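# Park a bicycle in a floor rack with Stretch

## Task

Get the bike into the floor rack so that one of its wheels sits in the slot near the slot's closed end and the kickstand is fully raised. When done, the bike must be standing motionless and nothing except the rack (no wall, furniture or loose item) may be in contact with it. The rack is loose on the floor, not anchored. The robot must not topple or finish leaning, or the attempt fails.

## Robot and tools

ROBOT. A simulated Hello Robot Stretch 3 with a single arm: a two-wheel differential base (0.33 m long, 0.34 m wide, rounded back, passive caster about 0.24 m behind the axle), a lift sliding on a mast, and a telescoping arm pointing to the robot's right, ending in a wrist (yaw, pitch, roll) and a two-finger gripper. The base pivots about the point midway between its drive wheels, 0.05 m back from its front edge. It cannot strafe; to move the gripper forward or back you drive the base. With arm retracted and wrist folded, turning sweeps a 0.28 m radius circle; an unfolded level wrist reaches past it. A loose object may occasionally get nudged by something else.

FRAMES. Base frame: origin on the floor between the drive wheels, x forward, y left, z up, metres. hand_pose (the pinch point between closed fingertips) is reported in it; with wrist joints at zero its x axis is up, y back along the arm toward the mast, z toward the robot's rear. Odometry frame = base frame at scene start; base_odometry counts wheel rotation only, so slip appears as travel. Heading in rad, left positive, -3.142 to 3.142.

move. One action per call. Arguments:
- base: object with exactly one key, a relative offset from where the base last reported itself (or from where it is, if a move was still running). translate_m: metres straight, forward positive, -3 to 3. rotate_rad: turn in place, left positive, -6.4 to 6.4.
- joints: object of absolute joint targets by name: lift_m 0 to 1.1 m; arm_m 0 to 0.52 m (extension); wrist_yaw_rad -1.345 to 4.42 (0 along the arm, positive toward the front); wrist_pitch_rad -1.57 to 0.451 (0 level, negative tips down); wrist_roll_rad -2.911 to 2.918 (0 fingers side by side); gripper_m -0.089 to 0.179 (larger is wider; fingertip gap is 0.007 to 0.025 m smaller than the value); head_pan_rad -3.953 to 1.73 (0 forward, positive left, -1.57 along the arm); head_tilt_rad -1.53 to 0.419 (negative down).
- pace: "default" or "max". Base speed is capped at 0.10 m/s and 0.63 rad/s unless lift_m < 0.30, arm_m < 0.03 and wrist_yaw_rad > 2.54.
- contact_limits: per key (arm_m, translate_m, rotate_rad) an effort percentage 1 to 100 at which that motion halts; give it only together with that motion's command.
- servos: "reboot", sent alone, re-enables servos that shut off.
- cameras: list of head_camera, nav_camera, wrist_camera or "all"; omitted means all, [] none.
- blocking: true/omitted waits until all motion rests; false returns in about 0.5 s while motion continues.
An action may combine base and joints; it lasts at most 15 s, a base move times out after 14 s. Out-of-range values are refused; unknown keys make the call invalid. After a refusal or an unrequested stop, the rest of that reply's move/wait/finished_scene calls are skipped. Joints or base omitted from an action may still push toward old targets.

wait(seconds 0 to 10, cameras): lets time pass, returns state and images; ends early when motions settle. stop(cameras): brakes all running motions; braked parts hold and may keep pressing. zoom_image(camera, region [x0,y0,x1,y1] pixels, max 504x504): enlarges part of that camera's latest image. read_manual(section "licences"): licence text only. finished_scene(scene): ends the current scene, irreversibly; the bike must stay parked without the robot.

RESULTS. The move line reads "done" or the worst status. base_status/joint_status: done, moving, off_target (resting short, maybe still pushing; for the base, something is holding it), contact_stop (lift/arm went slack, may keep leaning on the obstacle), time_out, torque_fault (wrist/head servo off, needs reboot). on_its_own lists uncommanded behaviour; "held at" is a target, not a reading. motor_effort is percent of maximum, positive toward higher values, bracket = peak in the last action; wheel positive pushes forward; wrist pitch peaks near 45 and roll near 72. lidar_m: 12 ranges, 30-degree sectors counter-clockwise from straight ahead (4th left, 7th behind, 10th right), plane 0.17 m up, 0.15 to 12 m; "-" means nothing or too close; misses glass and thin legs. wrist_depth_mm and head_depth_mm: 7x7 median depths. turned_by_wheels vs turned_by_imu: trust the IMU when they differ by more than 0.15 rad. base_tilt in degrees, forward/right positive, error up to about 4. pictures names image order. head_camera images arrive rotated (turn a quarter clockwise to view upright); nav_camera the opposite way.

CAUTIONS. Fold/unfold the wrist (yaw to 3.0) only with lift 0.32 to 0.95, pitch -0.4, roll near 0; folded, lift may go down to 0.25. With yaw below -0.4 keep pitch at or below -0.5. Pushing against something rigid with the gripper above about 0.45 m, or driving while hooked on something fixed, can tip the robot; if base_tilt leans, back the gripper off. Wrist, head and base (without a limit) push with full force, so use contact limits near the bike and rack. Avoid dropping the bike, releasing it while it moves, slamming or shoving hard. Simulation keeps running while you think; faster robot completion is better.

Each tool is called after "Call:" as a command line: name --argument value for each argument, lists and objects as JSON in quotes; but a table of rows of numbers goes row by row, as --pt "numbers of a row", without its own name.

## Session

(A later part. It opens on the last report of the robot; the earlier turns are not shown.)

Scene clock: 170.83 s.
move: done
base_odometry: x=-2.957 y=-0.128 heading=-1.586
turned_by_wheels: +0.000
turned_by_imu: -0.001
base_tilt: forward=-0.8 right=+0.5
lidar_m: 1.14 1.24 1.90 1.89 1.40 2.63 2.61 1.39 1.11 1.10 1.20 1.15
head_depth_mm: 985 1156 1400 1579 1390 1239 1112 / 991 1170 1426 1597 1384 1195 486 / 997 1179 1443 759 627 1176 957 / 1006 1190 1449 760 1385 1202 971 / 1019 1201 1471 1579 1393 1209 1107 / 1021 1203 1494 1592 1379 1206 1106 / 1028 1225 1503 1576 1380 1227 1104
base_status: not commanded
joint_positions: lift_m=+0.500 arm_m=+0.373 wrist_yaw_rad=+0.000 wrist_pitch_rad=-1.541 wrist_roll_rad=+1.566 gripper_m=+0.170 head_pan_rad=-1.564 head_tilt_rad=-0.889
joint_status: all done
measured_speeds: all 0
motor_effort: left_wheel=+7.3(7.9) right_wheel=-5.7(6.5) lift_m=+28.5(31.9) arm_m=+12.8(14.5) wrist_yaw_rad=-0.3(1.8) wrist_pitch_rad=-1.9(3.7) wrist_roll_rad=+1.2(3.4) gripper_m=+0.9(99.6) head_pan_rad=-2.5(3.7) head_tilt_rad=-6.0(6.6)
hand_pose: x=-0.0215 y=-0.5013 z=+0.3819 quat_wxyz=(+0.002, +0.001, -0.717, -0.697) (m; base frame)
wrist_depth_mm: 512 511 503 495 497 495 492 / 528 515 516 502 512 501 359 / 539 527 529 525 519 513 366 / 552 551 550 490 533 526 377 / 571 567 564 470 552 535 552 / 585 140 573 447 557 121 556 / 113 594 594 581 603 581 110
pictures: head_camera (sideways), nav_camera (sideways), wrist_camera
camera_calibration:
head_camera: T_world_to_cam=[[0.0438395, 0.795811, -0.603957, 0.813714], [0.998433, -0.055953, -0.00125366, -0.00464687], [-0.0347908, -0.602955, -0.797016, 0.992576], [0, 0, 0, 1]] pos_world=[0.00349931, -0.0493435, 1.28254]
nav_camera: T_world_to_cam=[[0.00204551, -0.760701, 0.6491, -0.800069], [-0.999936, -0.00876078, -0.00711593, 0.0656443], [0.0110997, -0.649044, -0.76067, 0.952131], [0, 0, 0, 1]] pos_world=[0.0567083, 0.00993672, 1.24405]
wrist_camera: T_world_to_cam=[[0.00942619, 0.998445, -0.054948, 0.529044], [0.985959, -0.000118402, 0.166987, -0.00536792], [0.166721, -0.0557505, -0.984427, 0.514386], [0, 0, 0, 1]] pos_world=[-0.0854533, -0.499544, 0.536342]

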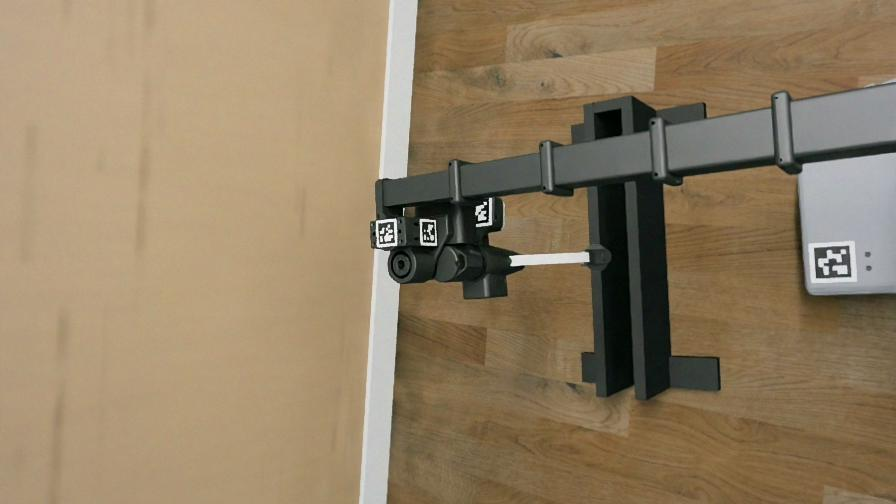

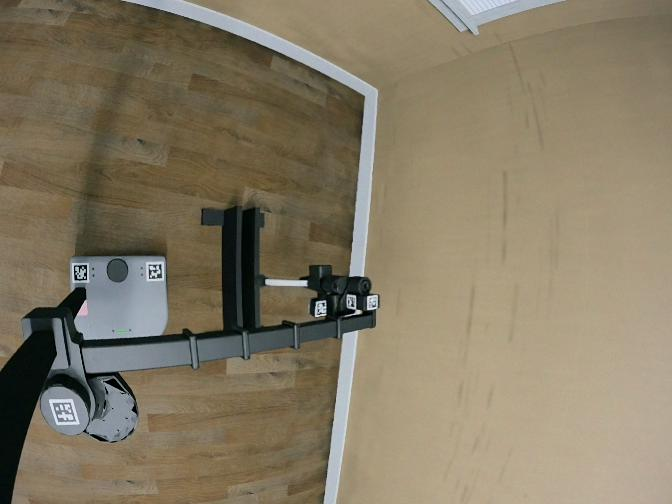

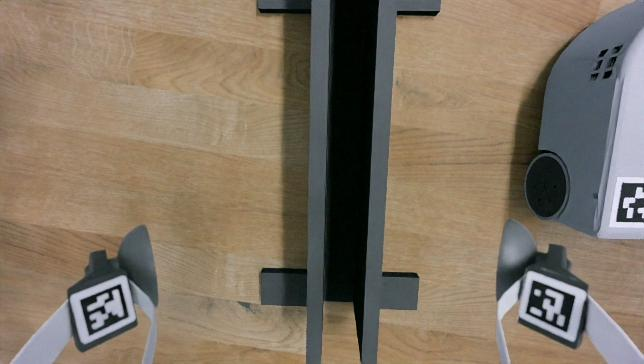

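Call:
move --base '{"translate_m": -0.018}' --joints '{"arm_m": 0.364, "wrist_roll_rad": 1.6, "lift_m": 0.33}' --cameras '["wrist_camera"]'

Call:
move --joints '{"lift_m": 0.226}' --cameras '["wrist_camera"]'

Call:
move --joints '{"gripper_m": 0.02}'

Scene clock: 184.10 s.
move: done
base_odometry: x=-2.956 y=-0.110 heading=-1.586
turned_by_wheels: +0.000
turned_by_imu: -0.001
base_tilt: forward=-0.8 right=+0.5
lidar_m: 1.16 1.27 1.93 1.87 1.38 2.62 2.59 1.39 1.11 1.10 1.20 1.17
head_depth_mm: 980 1158 1397 1570 1390 1235 1109 / 986 1164 1405 1591 1392 1222 1100 / 997 1181 1440 1589 1153 725 657 / 1008 1190 1440 1583 1151 1214 968 / 1011 1199 1470 1581 1380 1210 1110 / 1020 1206 1489 1585 1386 1211 1100 / 1028 1219 1501 1572 1384 1233 1101
base_status: done
joint_positions: lift_m=+0.330 arm_m=+0.364 wrist_yaw_rad=+0.000 wrist_pitch_rad=-1.541 wrist_roll_rad=+1.594 gripper_m=+0.170 head_pan_rad=-1.564 head_tilt_rad=-0.889
joint_status: all done
measured_speeds: all 0
motor_effort: left_wheel=+1.0(5.1) right_wheel=-5.1(9.3) lift_m=+25.3(27.2) arm_m=-11.7(13.8) wrist_yaw_rad=+0.0(0.9) wrist_pitch_rad=-1.8(1.9) wrist_roll_rad=+1.6(3.7) gripper_m=+0.7(1.5) head_pan_rad=-2.0(3.4) head_tilt_rad=-5.3(6.4)
hand_pose: x=-0.0215 y=-0.4922 z=+0.2119 quat_wxyz=(-0.008, -0.008, -0.717, -0.697) (m; base frame)
wrist_depth_mm: 347 348 348 199 274 340 336 / 362 358 354 203 278 350 345 / 367 371 372 210 276 359 354 / 377 373 376 216 278 371 362 / 393 392 386 221 278 376 372 / 397 140 393 228 279 122 381 / 113 407 410 235 389 400 110
pictures: wrist_camera
camera_calibration:
wrist_camera: T_world_to_cam=[[0.037208, 0.997819, -0.0545314, 0.510809], [0.985439, -0.027577, 0.16778, 0.00932137], [0.165911, -0.0599801, -0.984315, 0.345421], [0, 0, 0, 1]] pos_world=[-0.0855007, -0.488719, 0.366294]

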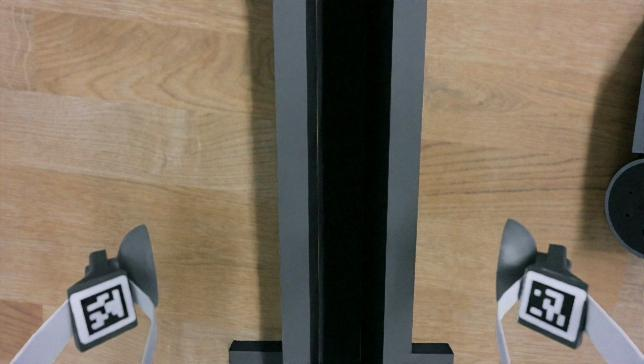

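Scene clock: 185.87 s.
move: done
base_odometry: x=-2.956 y=-0.110 heading=-1.586
turned_by_wheels: +0.000
turned_by_imu: +0.000
base_tilt: forward=-0.8 right=+0.5
lidar_m: 1.16 1.26 1.93 1.88 1.39 2.61 2.59 1.39 1.11 1.10 1.20 1.17
head_depth_mm: 978 1157 1404 1572 1394 1233 1110 / 989 1170 1418 1586 1390 1227 1095 / 997 1175 1435 1594 1192 1174 751 / 1006 1184 1457 1581 1047 1210 970 / 1014 1199 1465 1579 1387 1218 1111 / 1021 1213 1480 1587 1382 1214 1106 / 1022 1223 1497 1582 1378 1230 1106
base_status: not commanded
joint_positions: lift_m=+0.226 arm_m=+0.364 wrist_yaw_rad=+0.000 wrist_pitch_rad=-1.541 wrist_roll_rad=+1.594 gripper_m=+0.170 head_pan_rad=-1.564 head_tilt_rad=-0.889
joint_status: all done
measured_speeds: all 0
motor_effort: left_wheel=+1.7(2.6) right_wheel=-5.6(5.9) lift_m=+24.9(26.4) arm_m=-10.3(12.9) wrist_yaw_rad=-0.3(1.0) wrist_pitch_rad=-1.7(1.9) wrist_roll_rad=+1.5(2.0) gripper_m=-0.4(1.5) head_pan_rad=-1.8(3.3) head_tilt_rad=-4.8(6.6)
hand_pose: x=-0.0215 y=-0.4922 z=+0.1079 quat_wxyz=(-0.008, -0.008, -0.717, -0.697) (m; base frame)
wrist_depth_mm: 253 253 101 139 147 99 244 / 262 259 103 139 147 103 249 / 269 267 107 138 147 255 258 / 276 273 109 138 127 109 263 / 282 278 113 138 147 141 269 / 290 140 116 221 148 117 274 / 113 294 120 220 147 120 110
pictures: wrist_camera
camera_calibration:
wrist_camera: T_world_to_cam=[[0.0372099, 0.997819, -0.0545303, 0.505137], [0.985439, -0.0275791, 0.16778, 0.0267695], [0.165911, -0.0599793, -0.984315, 0.243052], [0, 0, 0, 1]] pos_world=[-0.0855007, -0.488719, 0.262294]

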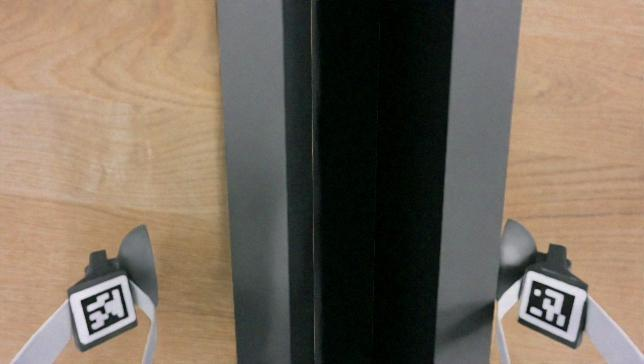

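Scene clock: 188.17 s.
move: done
base_odometry: x=-2.956 y=-0.110 heading=-1.586
turned_by_wheels: +0.000
turned_by_imu: -0.001
base_tilt: forward=-0.8 right=+0.5
lidar_m: 1.16 1.26 1.93 1.88 1.39 2.62 2.59 1.39 1.11 1.10 1.20 1.17
head_depth_mm: 980 1155 1400 1578 1399 1238 1115 / 988 1167 1415 1590 1384 1238 1095 / 999 1179 1430 1592 1210 1180 750 / 1008 1188 1456 1596 1050 1209 968 / 1014 1189 1463 1589 1389 1209 1106 / 1016 1213 1486 1571 1387 1207 1105 / 1023 1217 1502 1577 1387 1232 1105
base_status: not commanded
joint_positions: lift_m=+0.226 arm_m=+0.364 wrist_yaw_rad=+0.001 wrist_pitch_rad=-1.555 wrist_roll_rad=+1.594 gripper_m=+0.023 head_pan_rad=-1.564 head_tilt_rad=-0.889
joint_status: all done
measured_speeds: all 0
motor_effort: left_wheel=+1.3(2.6) right_wheel=-2.0(6.0) lift_m=+10.8(26.5) arm_m=+1.8(12.0) wrist_yaw_rad=-0.8(1.3) wrist_pitch_rad=+0.7(1.8) wrist_roll_rad=+1.6(1.9) gripper_m=-50.0(100.0) head_pan_rad=-2.9(3.1) head_tilt_rad=-4.6(6.7)
hand_pose: x=-0.0215 y=-0.4886 z=+0.1081 quat_wxyz=(-0.008, -0.008, -0.712, -0.702) (m; base frame)
wrist_depth_mm: 254 253 103 247 102 247 248 / 260 258 105 251 105 256 253 / 268 267 108 262 108 260 257 / 274 272 112 267 120 269 267 / 280 280 114 252 119 276 275 / 289 125 117 255 117 126 282 / 300 124 121 256 121 295 290
pictures: head_camera (sideways), nav_camera (sideways), wrist_camera
camera_calibration:
head_camera: T_world_to_cam=[[0.0438391, 0.795889, -0.603853, 0.813578], [0.998433, -0.0559529, -0.00126182, -0.00463625], [-0.0347916, -0.602851, -0.797095, 0.992678], [0, 0, 0, 1]] pos_world=[0.00349929, -0.0493409, 1.28253]
nav_camera: T_world_to_cam=[[0.00204597, -0.760785, 0.649, -0.799939], [-0.999936, -0.00875973, -0.00711622, 0.0656447], [0.011099, -0.648945, -0.760755, 0.952241], [0, 0, 0, 1]] pos_world=[0.0567083, 0.00994426, 1.24405]
wrist_camera: T_world_to_cam=[[0.0373163, 0.998472, -0.0407695, 0.500412], [0.985436, -0.0299947, 0.167379, 0.0256883], [0.165901, -0.0464217, -0.985049, 0.250236], [0, 0, 0, 1]] pos_world=[-0.085502, -0.48726, 0.262597]

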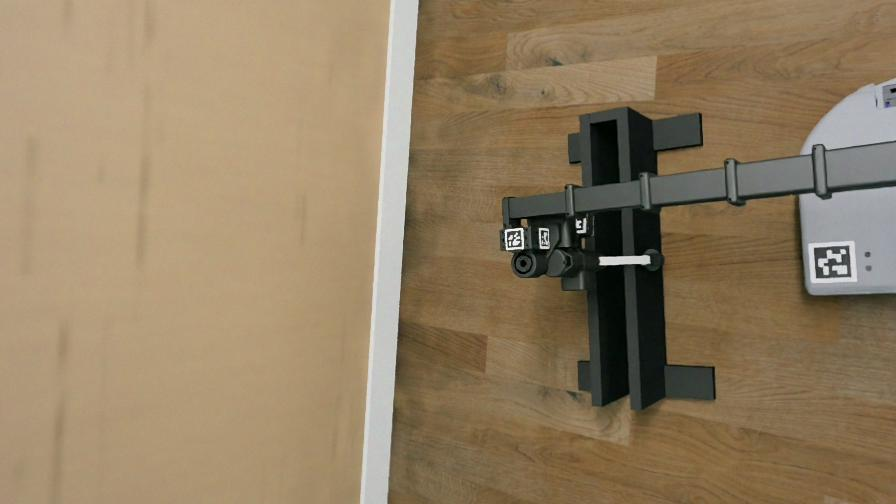

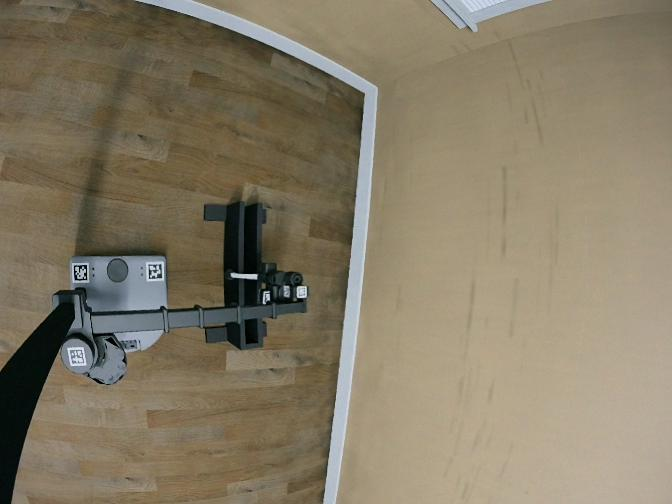

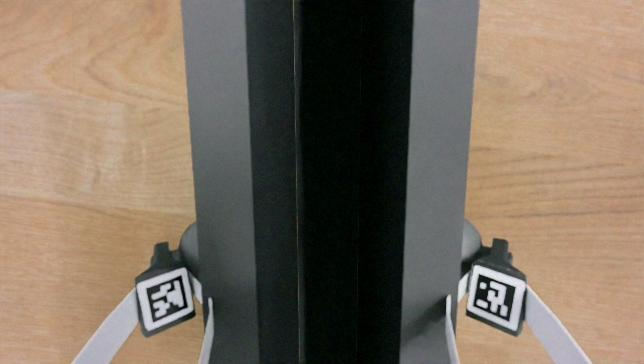

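Call:
move --joints '{"lift_m": 0.236}' --cameras '[]'

Call:
move --base '{"rotate_rad": -0.485}' --joints '{"wrist_roll_rad": 1.109}' --cameras '["nav_camera"]'

Call:
move --base '{"translate_m": -0.55}' --cameras '["nav_camera"]'

Call:
move --base '{"translate_m": -0.53}' --cameras '["nav_camera", "wrist_camera"]'

Scene clock: 198.03 s.
move: done
base_odometry: x=-2.956 y=-0.110 heading=-1.586
turned_by_wheels: +0.000
turned_by_imu: -0.001
base_tilt: forward=-0.8 right=+0.6
lidar_m: 1.16 1.26 1.93 1.87 1.39 2.61 2.59 1.38 1.11 1.10 0.49 1.17
head_depth_mm: 979 1161 1405 1573 1392 1230 1107 / 989 1173 1418 1596 1390 1242 1094 / 998 1182 1436 1586 1219 1174 741 / 1005 1187 1458 1582 1147 1219 968 / 1012 1200 1467 1580 1383 1213 1109 / 1017 1214 1473 1579 1382 1216 1107 / 1024 1216 1510 1580 1380 1229 1104
base_status: not commanded
joint_positions: lift_m=+0.236 arm_m=+0.364 wrist_yaw_rad=+0.000 wrist_pitch_rad=-1.543 wrist_roll_rad=+1.595 gripper_m=+0.026 head_pan_rad=-1.564 head_tilt_rad=-0.889
joint_status: all done
measured_speeds: all 0
on_its_own: gripper_m is held at +0.025, not at your +0.020, by its stall guard, which is not easing now
motor_effort: left_wheel=+2.2(2.9) right_wheel=-2.6(2.6) lift_m=+39.5(40.1) arm_m=+7.0(14.4) wrist_yaw_rad=+0.1(0.7) wrist_pitch_rad=-1.4(2.1) wrist_roll_rad=+1.5(1.6) gripper_m=-17.3(18.6) head_pan_rad=-2.2(2.8) head_tilt_rad=-5.3(6.0)
hand_pose: x=-0.0215 y=-0.4918 z=+0.1179 quat_wxyz=(-0.008, -0.009, -0.717, -0.697) (m; base frame)
wrist_depth_mm: 262 263 108 244 107 256 253 / 268 266 110 242 110 262 260 / 277 275 113 244 113 268 269 / 285 282 116 274 115 275 274 / 294 289 119 270 119 280 281 / 300 127 122 247 122 127 291 / 311 126 126 247 138 128 296
pictures: none
No camera images: "cameras" was empty.

Scene clock: 199.90 s.
move: done
base_odometry: x=-2.956 y=-0.110 heading=-2.070
turned_by_wheels: -0.485
turned_by_imu: -0.489
base_tilt: forward=-0.8 right=+0.6
lidar_m: 1.17 1.16 1.28 2.04 1.81 1.39 2.61 2.58 1.34 1.11 0.45 1.22
head_depth_mm: 1275 1562 1823 1593 1400 1235 1111 / 1212 1459 1756 1582 1396 1239 1088 / 1152 1378 1700 1589 1269 1178 741 / 1099 1300 1590 1580 1127 1217 963 / 1049 1235 1500 1586 1392 1190 1106 / 1002 1175 1403 1565 1383 1194 1098 / 962 1113 1326 1520 1374 1223 1104
base_status: done
joint_positions: lift_m=+0.236 arm_m=+0.364 wrist_yaw_rad=+0.000 wrist_pitch_rad=-1.539 wrist_roll_rad=+1.108 gripper_m=+0.026 head_pan_rad=-1.564 head_tilt_rad=-0.889
joint_status: all done
measured_speeds: all 0
on_its_own: gripper_m is held at +0.025, not at your +0.020, by its stall guard, which is not easing now
motor_effort: left_wheel=+5.6(13.6) right_wheel=-4.4(12.6) lift_m=+33.1(39.7) arm_m=-12.0(12.0) wrist_yaw_rad=+0.2(10.2) wrist_pitch_rad=-2.1(2.3) wrist_roll_rad=+0.3(11.0) gripper_m=-17.1(19.1) head_pan_rad=-2.1(3.6) head_tilt_rad=-5.3(6.3)
hand_pose: x=-0.0216 y=-0.4928 z=+0.1178 quat_wxyz=(+0.165, +0.160, -0.699, -0.678) (m; base frame)
wrist_depth_mm: 263 261 108 243 107 254 253 / 268 270 111 242 110 264 259 / 278 275 114 245 113 267 265 / 283 282 116 272 115 276 273 / 292 290 120 273 119 282 281 / 297 127 123 249 121 127 288 / 307 126 127 248 139 127 295
pictures: nav_camera (sideways)
camera_calibration:
nav_camera: T_world_to_cam=[[0.00203317, -0.760908, 0.648857, -0.799753], [-0.999936, -0.00874051, -0.00711664, 0.0656452], [0.0110864, -0.648801, -0.760877, 0.9524], [0, 0, 0, 1]] pos_world=[0.0567084, 0.00995425, 1.24405]

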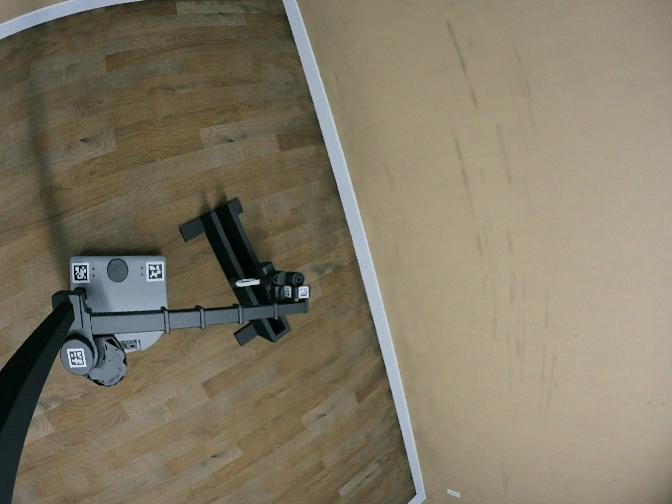

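Scene clock: 206.53 s.
move: done
base_odometry: x=-2.693 y=+0.372 heading=-2.070
turned_by_wheels: +0.000
turned_by_imu: -0.001
base_tilt: forward=-0.9 right=+0.5
lidar_m: 1.69 1.68 1.86 2.95 1.17 0.91 2.09 2.07 1.58 1.29 0.45 1.43
head_depth_mm: 1498 1833 1849 1584 1392 1234 1108 / 1429 1720 1849 1588 1390 1232 1093 / 1357 1620 1804 1593 1261 1181 739 / 1298 1537 1763 1587 1128 1209 968 / 1235 1445 1714 1589 1387 1190 1101 / 1179 1375 1656 1576 1386 1194 1108 / 1129 1319 1563 1577 1378 1231 1099
base_status: done
joint_positions: lift_m=+0.236 arm_m=+0.364 wrist_yaw_rad=+0.000 wrist_pitch_rad=-1.539 wrist_roll_rad=+1.108 gripper_m=+0.026 head_pan_rad=-1.564 head_tilt_rad=-0.889
joint_status: not commanded
measured_speeds: all 0
on_its_own: gripper_m is held at +0.025, not at your +0.020, by its stall guard, which is not easing now
motor_effort: left_wheel=+3.9(3.9) right_wheel=-4.4(10.6) lift_m=+32.4(34.8) arm_m=-11.1(12.8) wrist_yaw_rad=+0.0(0.9) wrist_pitch_rad=-2.0(2.3) wrist_roll_rad=+0.3(0.7) gripper_m=-17.8(19.1) head_pan_rad=-2.3(4.0) head_tilt_rad=-4.4(6.5)
hand_pose: x=-0.0216 y=-0.4927 z=+0.1178 quat_wxyz=(+0.165, +0.160, -0.699, -0.678) (m; base frame)
wrist_depth_mm: 262 264 108 242 107 254 254 / 269 268 110 244 110 263 261 / 277 279 113 243 113 268 268 / 284 286 117 273 115 274 272 / 292 289 119 271 118 280 282 / 301 127 123 247 121 127 286 / 306 126 126 250 139 127 297
pictures: nav_camera (sideways)
camera_calibration:
nav_camera: T_world_to_cam=[[0.0020328, -0.760908, 0.648857, -0.799753], [-0.999936, -0.00874003, -0.00711664, 0.0656452], [0.0110861, -0.648801, -0.760877, 0.9524], [0, 0, 0, 1]] pos_world=[0.0567084, 0.00995422, 1.24405]

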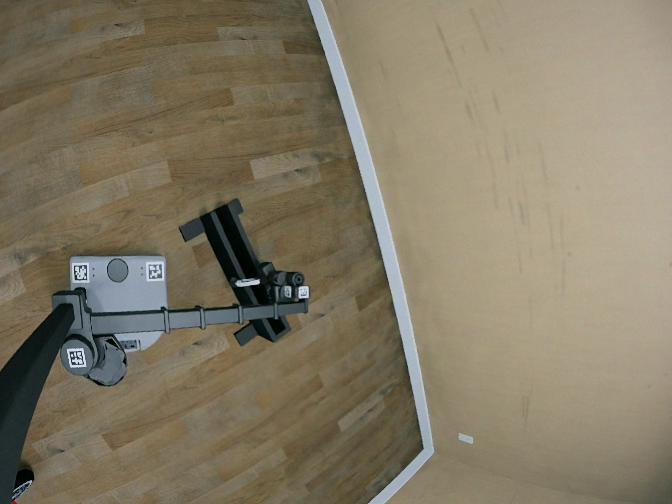

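Scene clock: 212.93 s.
move: done
base_odometry: x=-2.439 y=+0.838 heading=-2.070
turned_by_wheels: +0.000
turned_by_imu: -0.001
base_tilt: forward=-0.8 right=+0.5
lidar_m: 2.18 2.17 2.41 0.95 0.60 1.92 1.59 1.58 1.75 1.47 0.44 1.62
head_depth_mm: 1714 2060 1855 1588 1389 1240 1111 / 1635 1977 1861 1580 1387 1237 1094 / 1542 1860 1856 1592 1268 1175 741 / 1486 1755 1839 1577 1124 1206 970 / 1415 1667 1832 1587 1385 1184 1110 / 1350 1577 1777 1579 1378 1190 1103 / 1297 1505 1728 1579 1380 1230 1105
base_status: done
joint_positions: lift_m=+0.236 arm_m=+0.364 wrist_yaw_rad=+0.000 wrist_pitch_rad=-1.539 wrist_roll_rad=+1.108 gripper_m=+0.026 head_pan_rad=-1.564 head_tilt_rad=-0.889
joint_status: not commanded
measured_speeds: all 0
on_its_own: gripper_m is held at +0.025, not at your +0.020, by its stall guard, which is not easing now
motor_effort: left_wheel=+3.0(4.0) right_wheel=-5.2(10.6) lift_m=+36.4(36.8) arm_m=-9.0(11.7) wrist_yaw_rad=-0.6(0.8) wrist_pitch_rad=-2.1(2.3) wrist_roll_rad=+0.1(0.6) gripper_m=-17.3(19.5) head_pan_rad=-2.5(3.6) head_tilt_rad=-6.1(6.6)
hand_pose: x=-0.0216 y=-0.4927 z=+0.1178 quat_wxyz=(+0.165, +0.160, -0.699, -0.678) (m; base frame)
wrist_depth_mm: 262 260 108 242 107 256 255 / 268 266 111 242 110 262 259 / 273 274 113 245 113 269 267 / 280 281 117 273 115 274 270 / 292 290 119 271 119 280 279 / 301 127 123 246 121 127 288 / 308 126 126 249 138 127 292
pictures: nav_camera (sideways), wrist_camera
camera_calibration:
nav_camera: T_world_to_cam=[[0.00203244, -0.760907, 0.648857, -0.799753], [-0.999936, -0.00873956, -0.00711664, 0.0656452], [0.0110858, -0.648802, -0.760877, 0.9524], [0, 0, 0, 1]] pos_world=[0.0567084, 0.00995419, 1.24405]
wrist_camera: T_world_to_cam=[[-0.433832, 0.899432, -0.0530327, 0.447398], [0.886439, 0.43662, 0.153584, 0.253416], [0.161293, 0.0196193, -0.986711, 0.292251], [0, 0, 0, 1]] pos_world=[-0.0776803, -0.518785, 0.273174]

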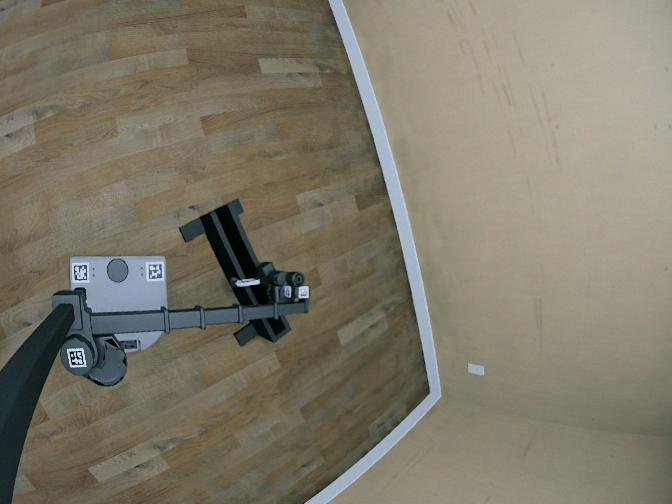

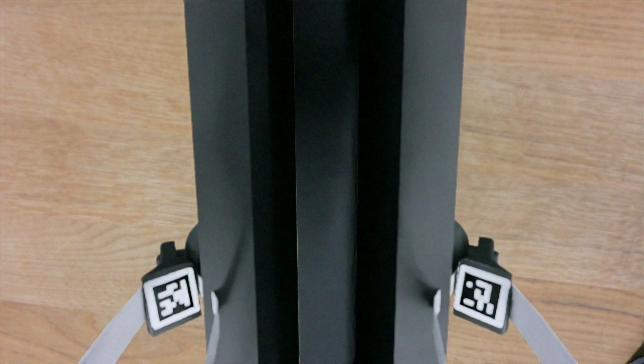

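Call:
move --joints '{"arm_m": 0.42}' --cameras '[]'

Call:
move --base '{"rotate_rad": -0.85}' --joints '{"wrist_roll_rad": -0.22}' --cameras '["nav_camera"]'

Call:
move --base '{"rotate_rad": -0.863}' --joints '{"wrist_roll_rad": -1.549}' --cameras '["nav_camera", "wrist_camera"]'

Scene clock: 227.03 s.
move: done
base_odometry: x=-2.439 y=+0.838 heading=-2.070
turned_by_wheels: +0.000
turned_by_imu: -0.001
base_tilt: forward=-0.8 right=+0.5
lidar_m: 2.18 2.17 2.41 0.95 0.60 1.93 1.59 1.58 1.75 1.47 0.49 1.63
head_depth_mm: 1721 2051 1860 1589 1393 1237 1110 / 1629 1962 1863 1587 1372 1230 1100 / 1543 1860 1860 1582 1272 1177 742 / 1481 1756 1839 1589 1212 1231 966 / 1416 1660 1845 1585 1383 1208 1108 / 1358 1574 1787 1577 1381 1214 1108 / 1305 1504 1736 1581 1377 1229 1103
base_status: not commanded
joint_positions: lift_m=+0.236 arm_m=+0.420 wrist_yaw_rad=+0.000 wrist_pitch_rad=-1.542 wrist_roll_rad=+1.108 gripper_m=+0.026 head_pan_rad=-1.564 head_tilt_rad=-0.889
joint_status: all done
measured_speeds: all 0
on_its_own: gripper_m is held at +0.025, not at your +0.020, by its stall guard, which is not easing now
motor_effort: left_wheel=+3.4(4.3) right_wheel=-5.0(5.5) lift_m=+37.9(38.8) arm_m=+12.8(14.1) wrist_yaw_rad=-0.5(0.8) wrist_pitch_rad=-1.6(2.1) wrist_roll_rad=+0.3(0.7) gripper_m=-18.2(18.8) head_pan_rad=-2.1(3.2) head_tilt_rad=-4.1(6.2)
hand_pose: x=-0.0216 y=-0.5481 z=+0.1179 quat_wxyz=(+0.165, +0.160, -0.698, -0.678) (m; base frame)
wrist_depth_mm: 265 261 108 244 107 256 253 / 271 268 111 244 110 260 261 / 277 276 113 242 112 268 268 / 284 281 116 275 115 272 272 / 290 286 119 275 119 282 281 / 300 127 123 247 121 128 287 / 306 127 125 246 125 127 296
pictures: none
No camera images: "cameras" was empty.

Scene clock: 229.50 s.
move: done
base_odometry: x=-2.439 y=+0.838 heading=-2.920
turned_by_wheels: -0.850
turned_by_imu: -0.857
base_tilt: forward=-0.8 right=+0.6
lidar_m: 1.48 1.83 2.17 2.19 2.71 0.59 0.91 1.72 1.58 1.59 1.60 1.46
head_depth_mm: 1388 1612 1810 1596 1391 1240 1110 / 1432 1676 1853 1587 1391 1242 1090 / 1479 1734 1850 1576 1342 1095 741 / 1528 1821 1848 1594 1190 1178 970 / 1585 1888 1852 1593 1367 1227 1105 / 1637 1970 1829 1568 1384 1229 1103 / 1702 2030 1844 1574 1378 1222 1103
base_status: done
joint_positions: lift_m=+0.236 arm_m=+0.420 wrist_yaw_rad=+0.001 wrist_pitch_rad=-1.540 wrist_roll_rad=-0.222 gripper_m=+0.026 head_pan_rad=-1.564 head_tilt_rad=-0.889
joint_status: all done
measured_speeds: all 0
on_its_own: gripper_m is held at +0.025, not at your +0.020, by its stall guard, which is not easing now
motor_effort: left_wheel=+6.7(13.1) right_wheel=-5.4(12.9) lift_m=+40.1(40.1) arm_m=+6.3(12.6) wrist_yaw_rad=-0.4(8.1) wrist_pitch_rad=-2.0(2.1) wrist_roll_rad=+0.4(9.7) gripper_m=-18.0(19.1) head_pan_rad=-2.4(3.8) head_tilt_rad=-4.9(6.3)
hand_pose: x=-0.0216 y=-0.5489 z=+0.1178 quat_wxyz=(+0.561, +0.544, -0.448, -0.435) (m; base frame)
wrist_depth_mm: 262 261 108 237 108 258 255 / 268 265 110 236 110 262 261 / 276 271 113 236 113 269 269 / 280 280 116 239 115 277 277 / 288 287 119 279 119 283 283 / 296 127 122 280 122 128 290 / 302 305 125 243 125 127 298
pictures: nav_camera (sideways)
camera_calibration:
nav_camera: T_world_to_cam=[[0.00202537, -0.760908, 0.648857, -0.799753], [-0.999937, -0.00873026, -0.00711664, 0.0656452], [0.0110798, -0.648802, -0.760877, 0.9524], [0, 0, 0, 1]] pos_world=[0.0567085, 0.00995373, 1.24405]

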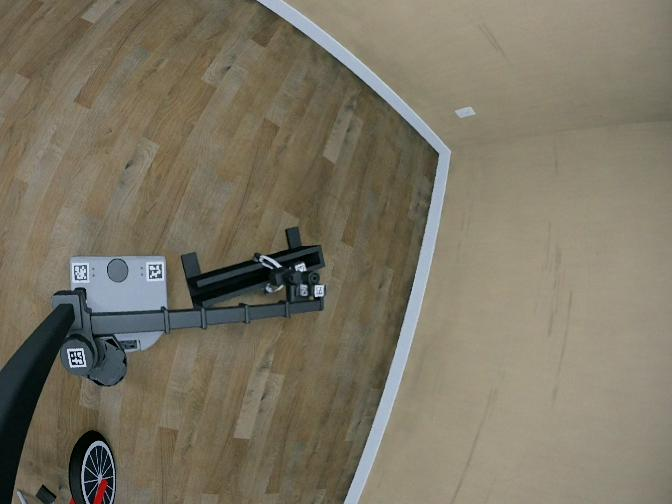

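Scene clock: 231.97 s.
move: done
base_odometry: x=-2.439 y=+0.838 heading=+2.501
turned_by_wheels: -0.863
turned_by_imu: -0.870
base_tilt: forward=-0.8 right=+0.5
lidar_m: 1.50 1.47 1.54 2.17 2.20 2.28 3.23 0.59 2.15 1.62 1.58 1.66
head_depth_mm: 2136 2215 1849 1589 1389 1240 1113 / 1981 2193 1853 1590 1392 1235 1096 / 1835 2095 1857 1581 1237 1174 741 / 1716 2035 1863 1578 1187 1232 971 / 1615 1892 1849 1582 1259 1236 1105 / 1518 1764 1853 1575 1340 1225 1105 / 1441 1650 1794 1569 1381 1223 1104
base_status: done
joint_positions: lift_m=+0.236 arm_m=+0.420 wrist_yaw_rad=+0.000 wrist_pitch_rad=-1.539 wrist_roll_rad=-1.550 gripper_m=+0.026 head_pan_rad=-1.564 head_tilt_rad=-0.889
joint_status: all done
measured_speeds: all 0
on_its_own: gripper_m is held at +0.025, not at your +0.020, by its stall guard, which is not easing now
motor_effort: left_wheel=+6.3(12.8) right_wheel=-4.5(12.3) lift_m=+40.5(40.5) arm_m=-4.3(6.1) wrist_yaw_rad=-0.6(7.5) wrist_pitch_rad=-2.1(2.2) wrist_roll_rad=+0.3(9.6) gripper_m=-17.1(18.8) head_pan_rad=-2.2(3.3) head_tilt_rad=-5.6(6.1)
hand_pose: x=-0.0214 y=-0.5490 z=+0.1178 quat_wxyz=(+0.718, +0.696, -0.007, -0.007) (m; base frame)
wrist_depth_mm: 259 255 107 233 107 257 255 / 264 263 109 233 109 263 263 / 273 272 112 - 112 272 272 / 279 276 116 235 114 277 277 / 287 286 119 237 118 285 286 / 295 127 123 280 122 128 294 / 301 302 126 239 125 297 301
pictures: nav_camera (sideways), wrist_camera
camera_calibration:
nav_camera: T_world_to_cam=[[0.0020192, -0.760907, 0.648857, -0.799753], [-0.999937, -0.00872215, -0.00711664, 0.0656452], [0.0110745, -0.648802, -0.760877, 0.9524], [0, 0, 0, 1]] pos_world=[0.0567086, 0.00995331, 1.24405]
wrist_camera: T_world_to_cam=[[-0.0348301, -0.99938, 0.00508438, -0.542711], [-0.98525, 0.0351896, 0.167462, 0.0157467], [-0.167537, 0.000823344, -0.985865, 0.275883], [0, 0, 0, 1]] pos_world=[0.0428324, -0.543156, 0.272105]

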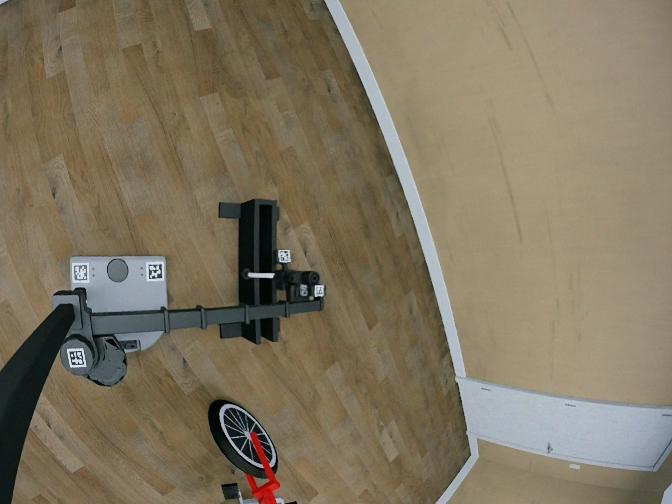

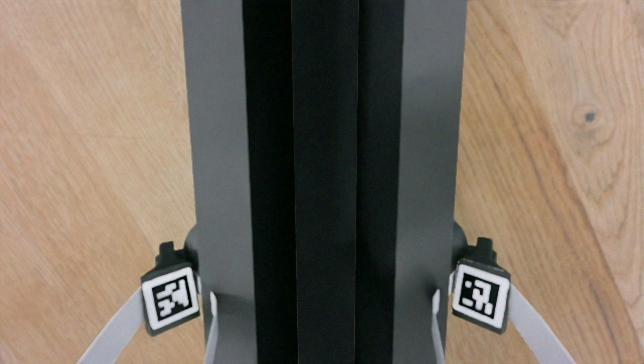

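Call:
move --joints '{"head_pan_rad": -2.3, "head_tilt_rad": -0.85}' --cameras '["head_camera", "nav_camera"]'

Scene clock: 239.07 s.
move: done
base_odometry: x=-2.439 y=+0.838 heading=+2.501
turned_by_wheels: +0.000
turned_by_imu: -0.001
base_tilt: forward=-0.8 right=+0.6
lidar_m: 1.51 1.46 1.54 2.17 2.20 2.28 3.21 0.59 2.16 1.62 1.58 1.66
head_depth_mm: 2813 2379 1562 1557 1424 1247 1115 / 2921 2374 1932 1232 1395 1248 715 / 2914 2372 1926 1461 1339 1248 976 / 3000 2358 1933 1633 1412 1249 734 / 2986 2371 1927 1631 1409 1246 1094 / 2891 2350 1907 1626 1381 1186 1114 / 2480 2337 1921 1620 1331 1118 1106
base_status: not commanded
joint_positions: lift_m=+0.236 arm_m=+0.420 wrist_yaw_rad=+0.000 wrist_pitch_rad=-1.539 wrist_roll_rad=-1.550 gripper_m=+0.026 head_pan_rad=-2.294 head_tilt_rad=-0.853
joint_status: all done
measured_speeds: all 0
on_its_own: gripper_m is held at +0.025, not at your +0.020, by its stall guard, which is not easing now
motor_effort: left_wheel=+5.7(7.1) right_wheel=-4.7(5.1) lift_m=+40.9(41.5) arm_m=-12.4(13.1) wrist_yaw_rad=-0.5(0.6) wrist_pitch_rad=-2.1(2.2) wrist_roll_rad=+0.0(0.5) gripper_m=-18.7(18.9) head_pan_rad=-3.0(5.0) head_tilt_rad=+0.9(3.0)
hand_pose: x=-0.0214 y=-0.5490 z=+0.1178 quat_wxyz=(+0.718, +0.696, -0.007, -0.007) (m; base frame)
wrist_depth_mm: 257 255 107 233 106 257 255 / 263 264 109 235 109 262 263 / 270 272 112 - 112 270 270 / 279 277 116 235 114 278 277 / 286 286 119 237 119 283 284 / 296 127 122 282 122 128 289 / 301 300 126 240 126 300 304
pictures: head_camera (sideways), nav_camera (sideways)
camera_calibration:
head_camera: T_world_to_cam=[[0.548562, 0.547404, -0.632004, 0.847178], [0.706925, -0.707288, 0.000980729, -0.00577759], [-0.446472, -0.447317, -0.774965, 0.966415], [0, 0, 0, 1]] pos_world=[-0.0291682, -0.035541, 1.28436]
nav_camera: T_world_to_cam=[[-0.489901, -0.550628, 0.675874, -0.831956], [-0.751356, 0.65986, -0.00703238, 0.0640195], [-0.44211, -0.511267, -0.736984, 0.924093], [0, 0, 0, 1]] pos_world=[0.0490758, -0.0278838, 1.24379]

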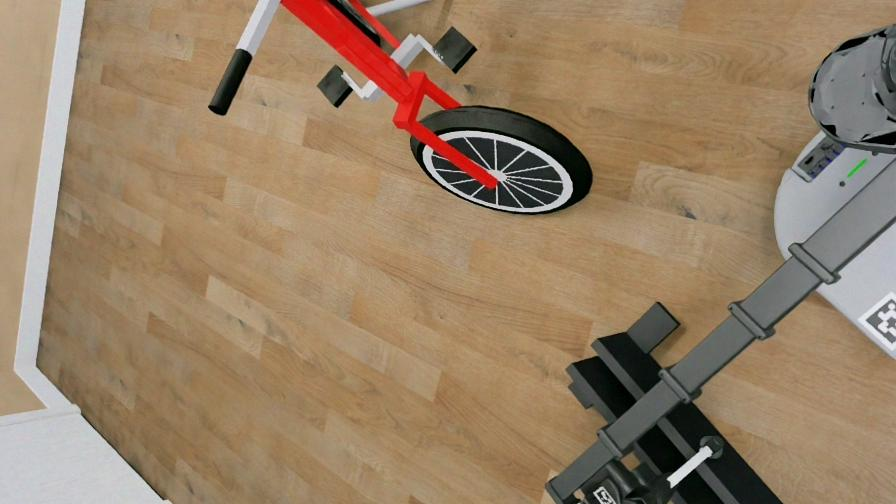

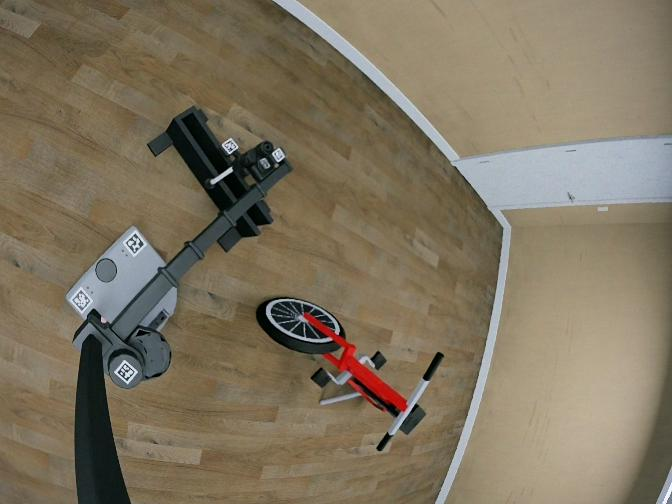

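Call:
move --joints '{"head_pan_rad": -2.75, "head_tilt_rad": -0.7}' --cameras '["head_camera"]'

Scene clock: 246.53 s.
move: done
base_odometry: x=-2.439 y=+0.838 heading=+2.501
turned_by_wheels: +0.000
turned_by_imu: -0.001
base_tilt: forward=-0.8 right=+0.6
lidar_m: 1.50 1.46 1.54 2.17 2.20 2.29 3.22 0.59 2.15 1.62 1.58 1.66
head_depth_mm: 3085 3223 2366 1863 1558 1324 1153 / 3066 3212 2356 1867 1559 1321 1155 / 2999 3180 2350 1862 1557 1323 1157 / 2949 3191 1642 1676 1553 1318 1153 / 2882 3156 2360 1770 1226 1271 1153 / 2877 3066 2348 1872 1513 1322 1148 / 2841 3064 2358 1873 1554 1329 1107
base_status: not commanded
joint_positions: lift_m=+0.236 arm_m=+0.420 wrist_yaw_rad=+0.000 wrist_pitch_rad=-1.539 wrist_roll_rad=-1.550 gripper_m=+0.026 head_pan_rad=-2.744 head_tilt_rad=-0.705
joint_status: all done
measured_speeds: all 0
on_its_own: gripper_m is held at +0.025, not at your +0.020, by its stall guard, which is not easing now
motor_effort: left_wheel=+6.2(7.0) right_wheel=-4.4(5.2) lift_m=+40.5(41.2) arm_m=-11.9(13.5) wrist_yaw_rad=+0.3(0.6) wrist_pitch_rad=-2.0(2.2) wrist_roll_rad=+0.0(0.4) gripper_m=-17.4(18.6) head_pan_rad=-2.2(3.4) head_tilt_rad=+2.9(3.5)
hand_pose: x=-0.0214 y=-0.5490 z=+0.1178 quat_wxyz=(+0.718, +0.696, -0.007, -0.007) (m; base frame)
wrist_depth_mm: 259 257 107 231 107 256 259 / 263 265 109 233 109 263 262 / 271 271 113 - 112 270 269 / 282 278 116 233 115 277 276 / 287 285 119 237 119 286 288 / 299 127 122 279 122 128 294 / 302 305 125 239 125 298 301
pictures: head_camera (sideways)
camera_calibration:
head_camera: T_world_to_cam=[[0.638243, 0.214898, -0.739232, 0.986363], [0.329668, -0.944042, 0.0101941, -0.0154722], [-0.695676, -0.250207, -0.673373, 0.835814], [0, 0, 0, 1]] pos_world=[-0.0429833, -0.0174466, 1.29212]

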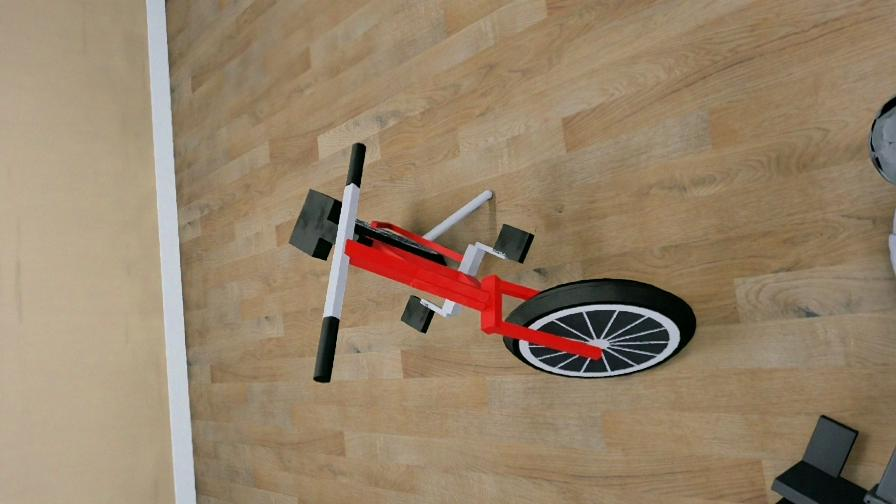

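Call:
move --joints '{"gripper_m": 0.17}' --cameras '[]'

Call:
move --joints '{"lift_m": 0.45}' --cameras '["wrist_camera"]'

Call:
move --joints '{"lift_m": 0.95, "arm_m": 0.155, "wrist_roll_rad": -0.54, "gripper_m": 0.12, "head_pan_rad": -1.35, "head_tilt_rad": -0.8}' --cameras '["head_camera", "wrist_camera"]'

Call:
move --base '{"translate_m": -0.922}'

Scene clock: 280.77 s.
move: done
base_odometry: x=-2.439 y=+0.838 heading=+2.501
turned_by_wheels: +0.000
turned_by_imu: -0.001
base_tilt: forward=-0.8 right=+0.5
lidar_m: 1.50 1.46 1.54 2.17 2.20 2.29 3.23 0.59 2.16 1.63 1.58 1.65
head_depth_mm: 3078 3235 2352 1879 1543 1329 1150 / 3089 3214 2375 1877 1557 1321 1150 / 3007 3244 2362 1876 1549 1325 1152 / 2966 3174 1659 1702 1552 1328 1151 / 2935 3123 2346 1822 1222 1273 1149 / 2877 3090 2340 1881 1519 1325 1153 / 2800 3075 2383 1865 1558 1331 1105
base_status: not commanded
joint_positions: lift_m=+0.236 arm_m=+0.420 wrist_yaw_rad=-0.001 wrist_pitch_rad=-1.543 wrist_roll_rad=-1.549 gripper_m=+0.170 head_pan_rad=-2.745 head_tilt_rad=-0.704
joint_status: all done
measured_speeds: all 0
motor_effort: left_wheel=+3.0(6.9) right_wheel=-1.8(5.1) lift_m=+32.9(40.5) arm_m=-2.3(12.8) wrist_yaw_rad=+1.0(1.4) wrist_pitch_rad=-1.3(2.2) wrist_roll_rad=-0.3(0.4) gripper_m=+0.0(95.4) head_pan_rad=-1.6(3.5) head_tilt_rad=+1.8(3.4)
hand_pose: x=-0.0213 y=-0.5479 z=+0.1179 quat_wxyz=(+0.716, +0.698, -0.008, -0.008) (m; base frame)
wrist_depth_mm: 259 258 110 243 110 256 259 / 265 266 113 244 113 265 265 / 273 273 116 240 116 271 271 / 281 280 119 242 119 278 279 / 287 287 123 283 142 284 285 / 291 140 126 240 142 122 291 / 113 303 130 241 131 304 110
pictures: none
No camera images: "cameras" was empty.

Scene clock: 283.53 s.
move: done
base_odometry: x=-2.439 y=+0.838 heading=+2.501
turned_by_wheels: +0.000
turned_by_imu: +0.000
base_tilt: forward=-0.8 right=+0.5
lidar_m: 1.50 1.46 1.54 2.17 2.19 2.28 3.19 0.59 2.16 1.62 1.58 1.65
head_depth_mm: 3080 3194 2366 1875 1546 1317 1150 / 3047 3225 2345 1878 1549 1323 548 / 3011 3198 2355 1873 1553 1326 1152 / 2940 3153 1659 1687 1543 1320 1153 / 2902 3117 2365 1824 1222 1272 1156 / 2863 3075 2376 1865 1513 1323 1148 / 2811 3056 2368 1872 1548 1319 1085
base_status: not commanded
joint_positions: lift_m=+0.450 arm_m=+0.420 wrist_yaw_rad=-0.001 wrist_pitch_rad=-1.543 wrist_roll_rad=-1.549 gripper_m=+0.170 head_pan_rad=-2.745 head_tilt_rad=-0.704
joint_status: all done
measured_speeds: all 0
motor_effort: left_wheel=+2.8(3.8) right_wheel=-1.2(2.4) lift_m=+31.8(36.0) arm_m=+12.5(13.2) wrist_yaw_rad=+0.9(1.7) wrist_pitch_rad=-1.4(1.5) wrist_roll_rad=+0.1(0.6) gripper_m=-0.8(2.0) head_pan_rad=-2.3(3.1) head_tilt_rad=+1.5(3.1)
hand_pose: x=-0.0213 y=-0.5480 z=+0.3319 quat_wxyz=(+0.716, +0.698, -0.008, -0.008) (m; base frame)
wrist_depth_mm: 455 459 461 309 452 459 456 / 468 473 470 319 465 466 465 / 476 488 478 324 477 476 480 / 450 489 489 335 494 488 485 / - 500 511 345 501 503 515 / - 140 515 352 518 121 509 / 113 540 533 367 529 531 110
pictures: wrist_camera
camera_calibration:
wrist_camera: T_world_to_cam=[[-0.036748, -0.999324, 0.00111083, -0.541433], [-0.985186, 0.0364144, 0.167577, -0.0194884], [-0.167504, 0.00506374, -0.985858, 0.48925], [0, 0, 0, 1]] pos_world=[0.0428549, -0.542835, 0.486198]

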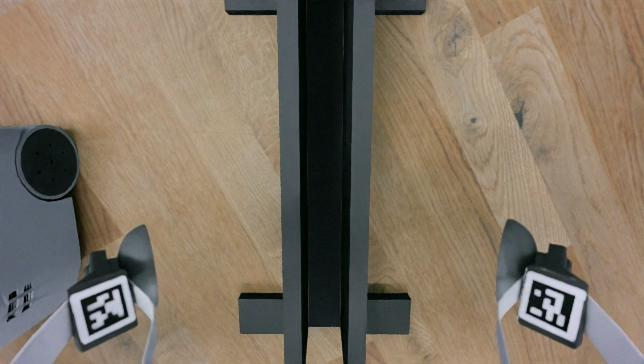

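Scene clock: 288.90 s.
move: done
base_odometry: x=-2.439 y=+0.838 heading=+2.501
turned_by_wheels: +0.000
turned_by_imu: -0.001
base_tilt: forward=-0.8 right=+0.5
lidar_m: 1.51 1.46 1.54 2.17 2.20 2.28 3.20 0.59 2.16 1.62 1.58 1.65
head_depth_mm: 1653 - - 1644 1469 1275 1126 / 1612 1802 - 307 487 1211 1129 / 1547 1815 2039 342 1374 1221 1120 / 1493 1727 1973 1681 1442 1228 1126 / 1436 1661 1917 1720 1465 1233 1125 / 1386 1605 1865 1716 1468 1268 1126 / 1343 1542 1789 1727 1463 1272 1124
base_status: not commanded
joint_positions: lift_m=+0.950 arm_m=+0.155 wrist_yaw_rad=+0.000 wrist_pitch_rad=-1.544 wrist_roll_rad=-0.545 gripper_m=+0.120 head_pan_rad=-1.356 head_tilt_rad=-0.790
joint_status: all done
measured_speeds: all 0
motor_effort: left_wheel=+3.3(4.0) right_wheel=-1.9(2.3) lift_m=+31.5(35.5) arm_m=-10.9(14.3) wrist_yaw_rad=+0.1(1.4) wrist_pitch_rad=-1.3(1.5) wrist_roll_rad=+1.5(3.4) gripper_m=-0.8(95.5) head_pan_rad=+3.0(6.0) head_tilt_rad=-5.0(6.2)
hand_pose: x=-0.0216 y=-0.2829 z=+0.8319 quat_wxyz=(+0.624, +0.608, -0.351, -0.343) (m; base frame)
wrist_depth_mm: 912 912 925 809 882 888 895 / 915 908 931 952 889 922 923 / 948 961 930 971 957 936 950 / - - - - - - 994 / - - - - - 878 812 / - 124 881 - - 128 688 / - - - - - - -
pictures: head_camera (sideways), wrist_camera
camera_calibration:
head_camera: T_world_to_cam=[[-0.108217, 0.725553, -0.679604, 0.913208], [0.988364, 0.15203, 0.00492722, -0.0126325], [0.106895, -0.671163, -0.733563, 0.9092], [0, 0, 0, 1]] pos_world=[0.0141207, -0.0504394, 1.28764]
wrist_camera: T_world_to_cam=[[-0.862245, -0.506359, -0.0115624, -0.144873], [-0.502443, 0.852252, 0.145663, 0.146291], [-0.0639035, 0.131406, -0.989267, 1.02162], [0, 0, 0, 1]] pos_world=[0.0138716, -0.332282, 0.987668]

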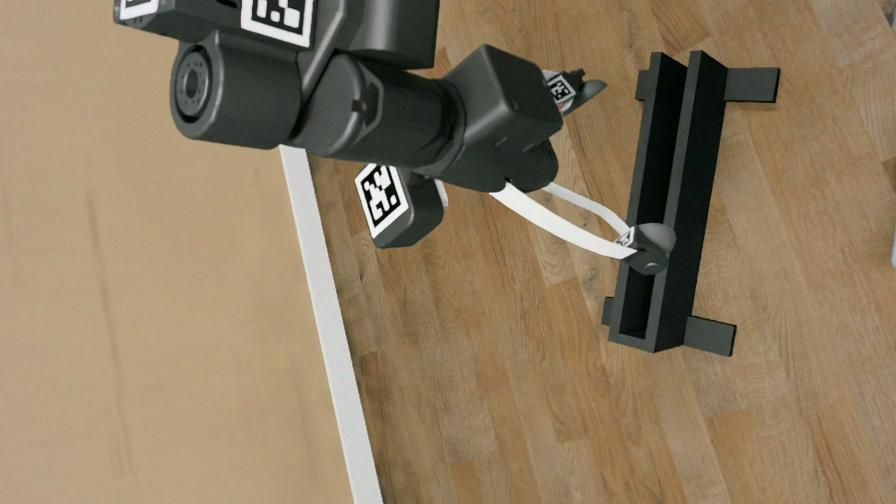

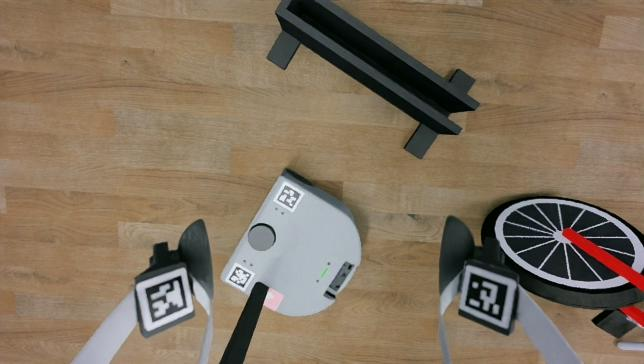

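Scene clock: 299.23 s.
move: done
base_odometry: x=-1.700 y=+0.286 heading=+2.501
turned_by_wheels: +0.000
turned_by_imu: -0.006
base_tilt: forward=-0.8 right=+0.4
lidar_m: 2.34 2.27 2.38 1.79 1.76 1.83 2.54 0.54 0.34 0.28 0.41 0.44
head_depth_mm: 2112 - - 1638 1469 852 1109 / 2039 2268 - 307 487 1039 1111 / 2004 2331 2092 341 1387 1039 1069 / 1903 2211 2079 1676 1447 940 1108 / 1837 2126 2085 1717 1430 959 1130 / 1777 2042 2075 1713 1458 1237 1125 / 1716 1963 2082 1716 1466 1271 1107
base_status: done
joint_positions: lift_m=+0.950 arm_m=+0.155 wrist_yaw_rad=+0.000 wrist_pitch_rad=-1.544 wrist_roll_rad=-0.545 gripper_m=+0.120 head_pan_rad=-1.356 head_tilt_rad=-0.790
joint_status: not commanded
measured_speeds: all 0
motor_effort: left_wheel=+1.3(3.7) right_wheel=-4.1(8.2) lift_m=+23.8(32.1) arm_m=-7.5(11.9) wrist_yaw_rad=+0.2(1.0) wrist_pitch_rad=-1.4(1.5) wrist_roll_rad=+1.2(1.9) gripper_m=-1.2(2.4) head_pan_rad=+3.3(4.0) head_tilt_rad=-5.4(6.2)
hand_pose: x=-0.0216 y=-0.2829 z=+0.8319 quat_wxyz=(+0.624, +0.608, -0.351, -0.343) (m; base frame)
wrist_depth_mm: 910 929 893 924 902 886 907 / 931 921 666 909 912 924 938 / 958 929 953 472 776 939 948 / - - - 979 494 496 969 / - - - 413 - 464 - / - 124 880 - - 128 - / - - - - - - -
pictures: head_camera (sideways), nav_camera (sideways), wrist_camera
camera_calibration:
head_camera: T_world_to_cam=[[-0.108217, 0.725553, -0.679604, 0.913208], [0.988364, 0.15203, 0.00492721, -0.0126325], [0.106895, -0.671163, -0.733563, 0.909201], [0, 0, 0, 1]] pos_world=[0.0141207, -0.0504394, 1.28764]
nav_camera: T_world_to_cam=[[0.144928, -0.677517, 0.721087, -0.894748], [-0.976335, -0.216153, -0.00686269, 0.0651716], [0.160515, -0.703028, -0.692811, 0.862968], [0, 0, 0, 1]] pos_world=[0.0547848, 0.0145702, 1.24351]
wrist_camera: T_world_to_cam=[[-0.862246, -0.506358, -0.0115623, -0.144873], [-0.502443, 0.852252, 0.145663, 0.146292], [-0.0639034, 0.131406, -0.989267, 1.02161], [0, 0, 0, 1]] pos_world=[0.0138716, -0.332282, 0.987664]

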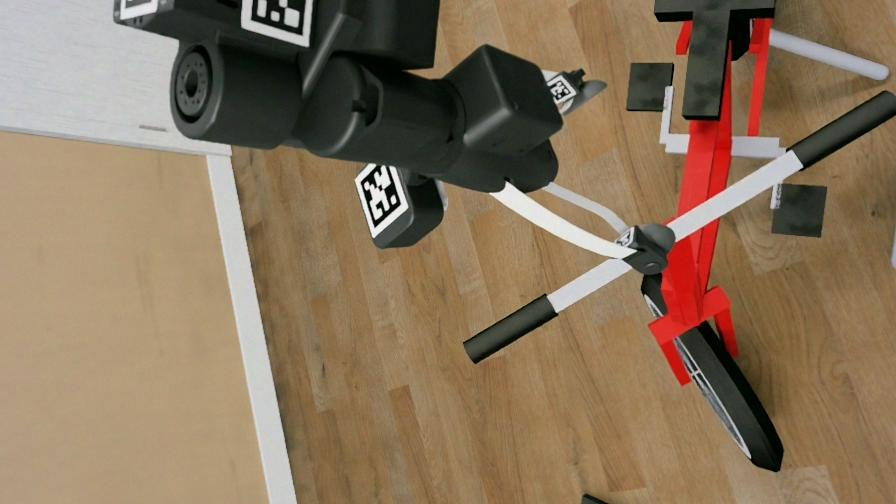

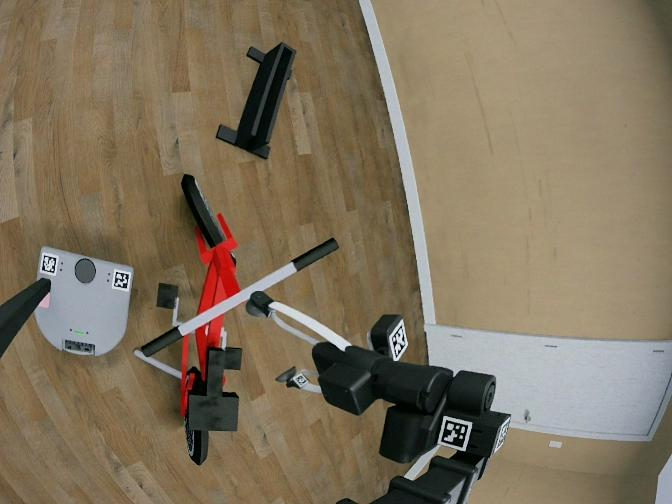

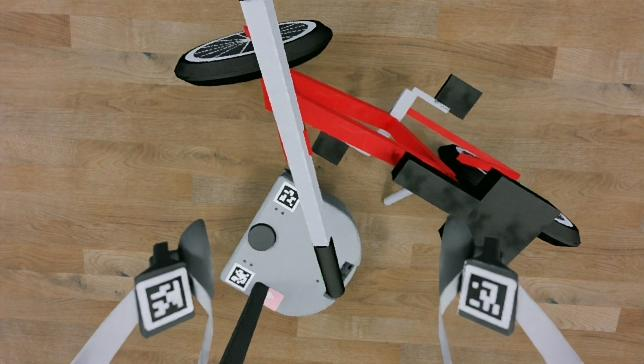

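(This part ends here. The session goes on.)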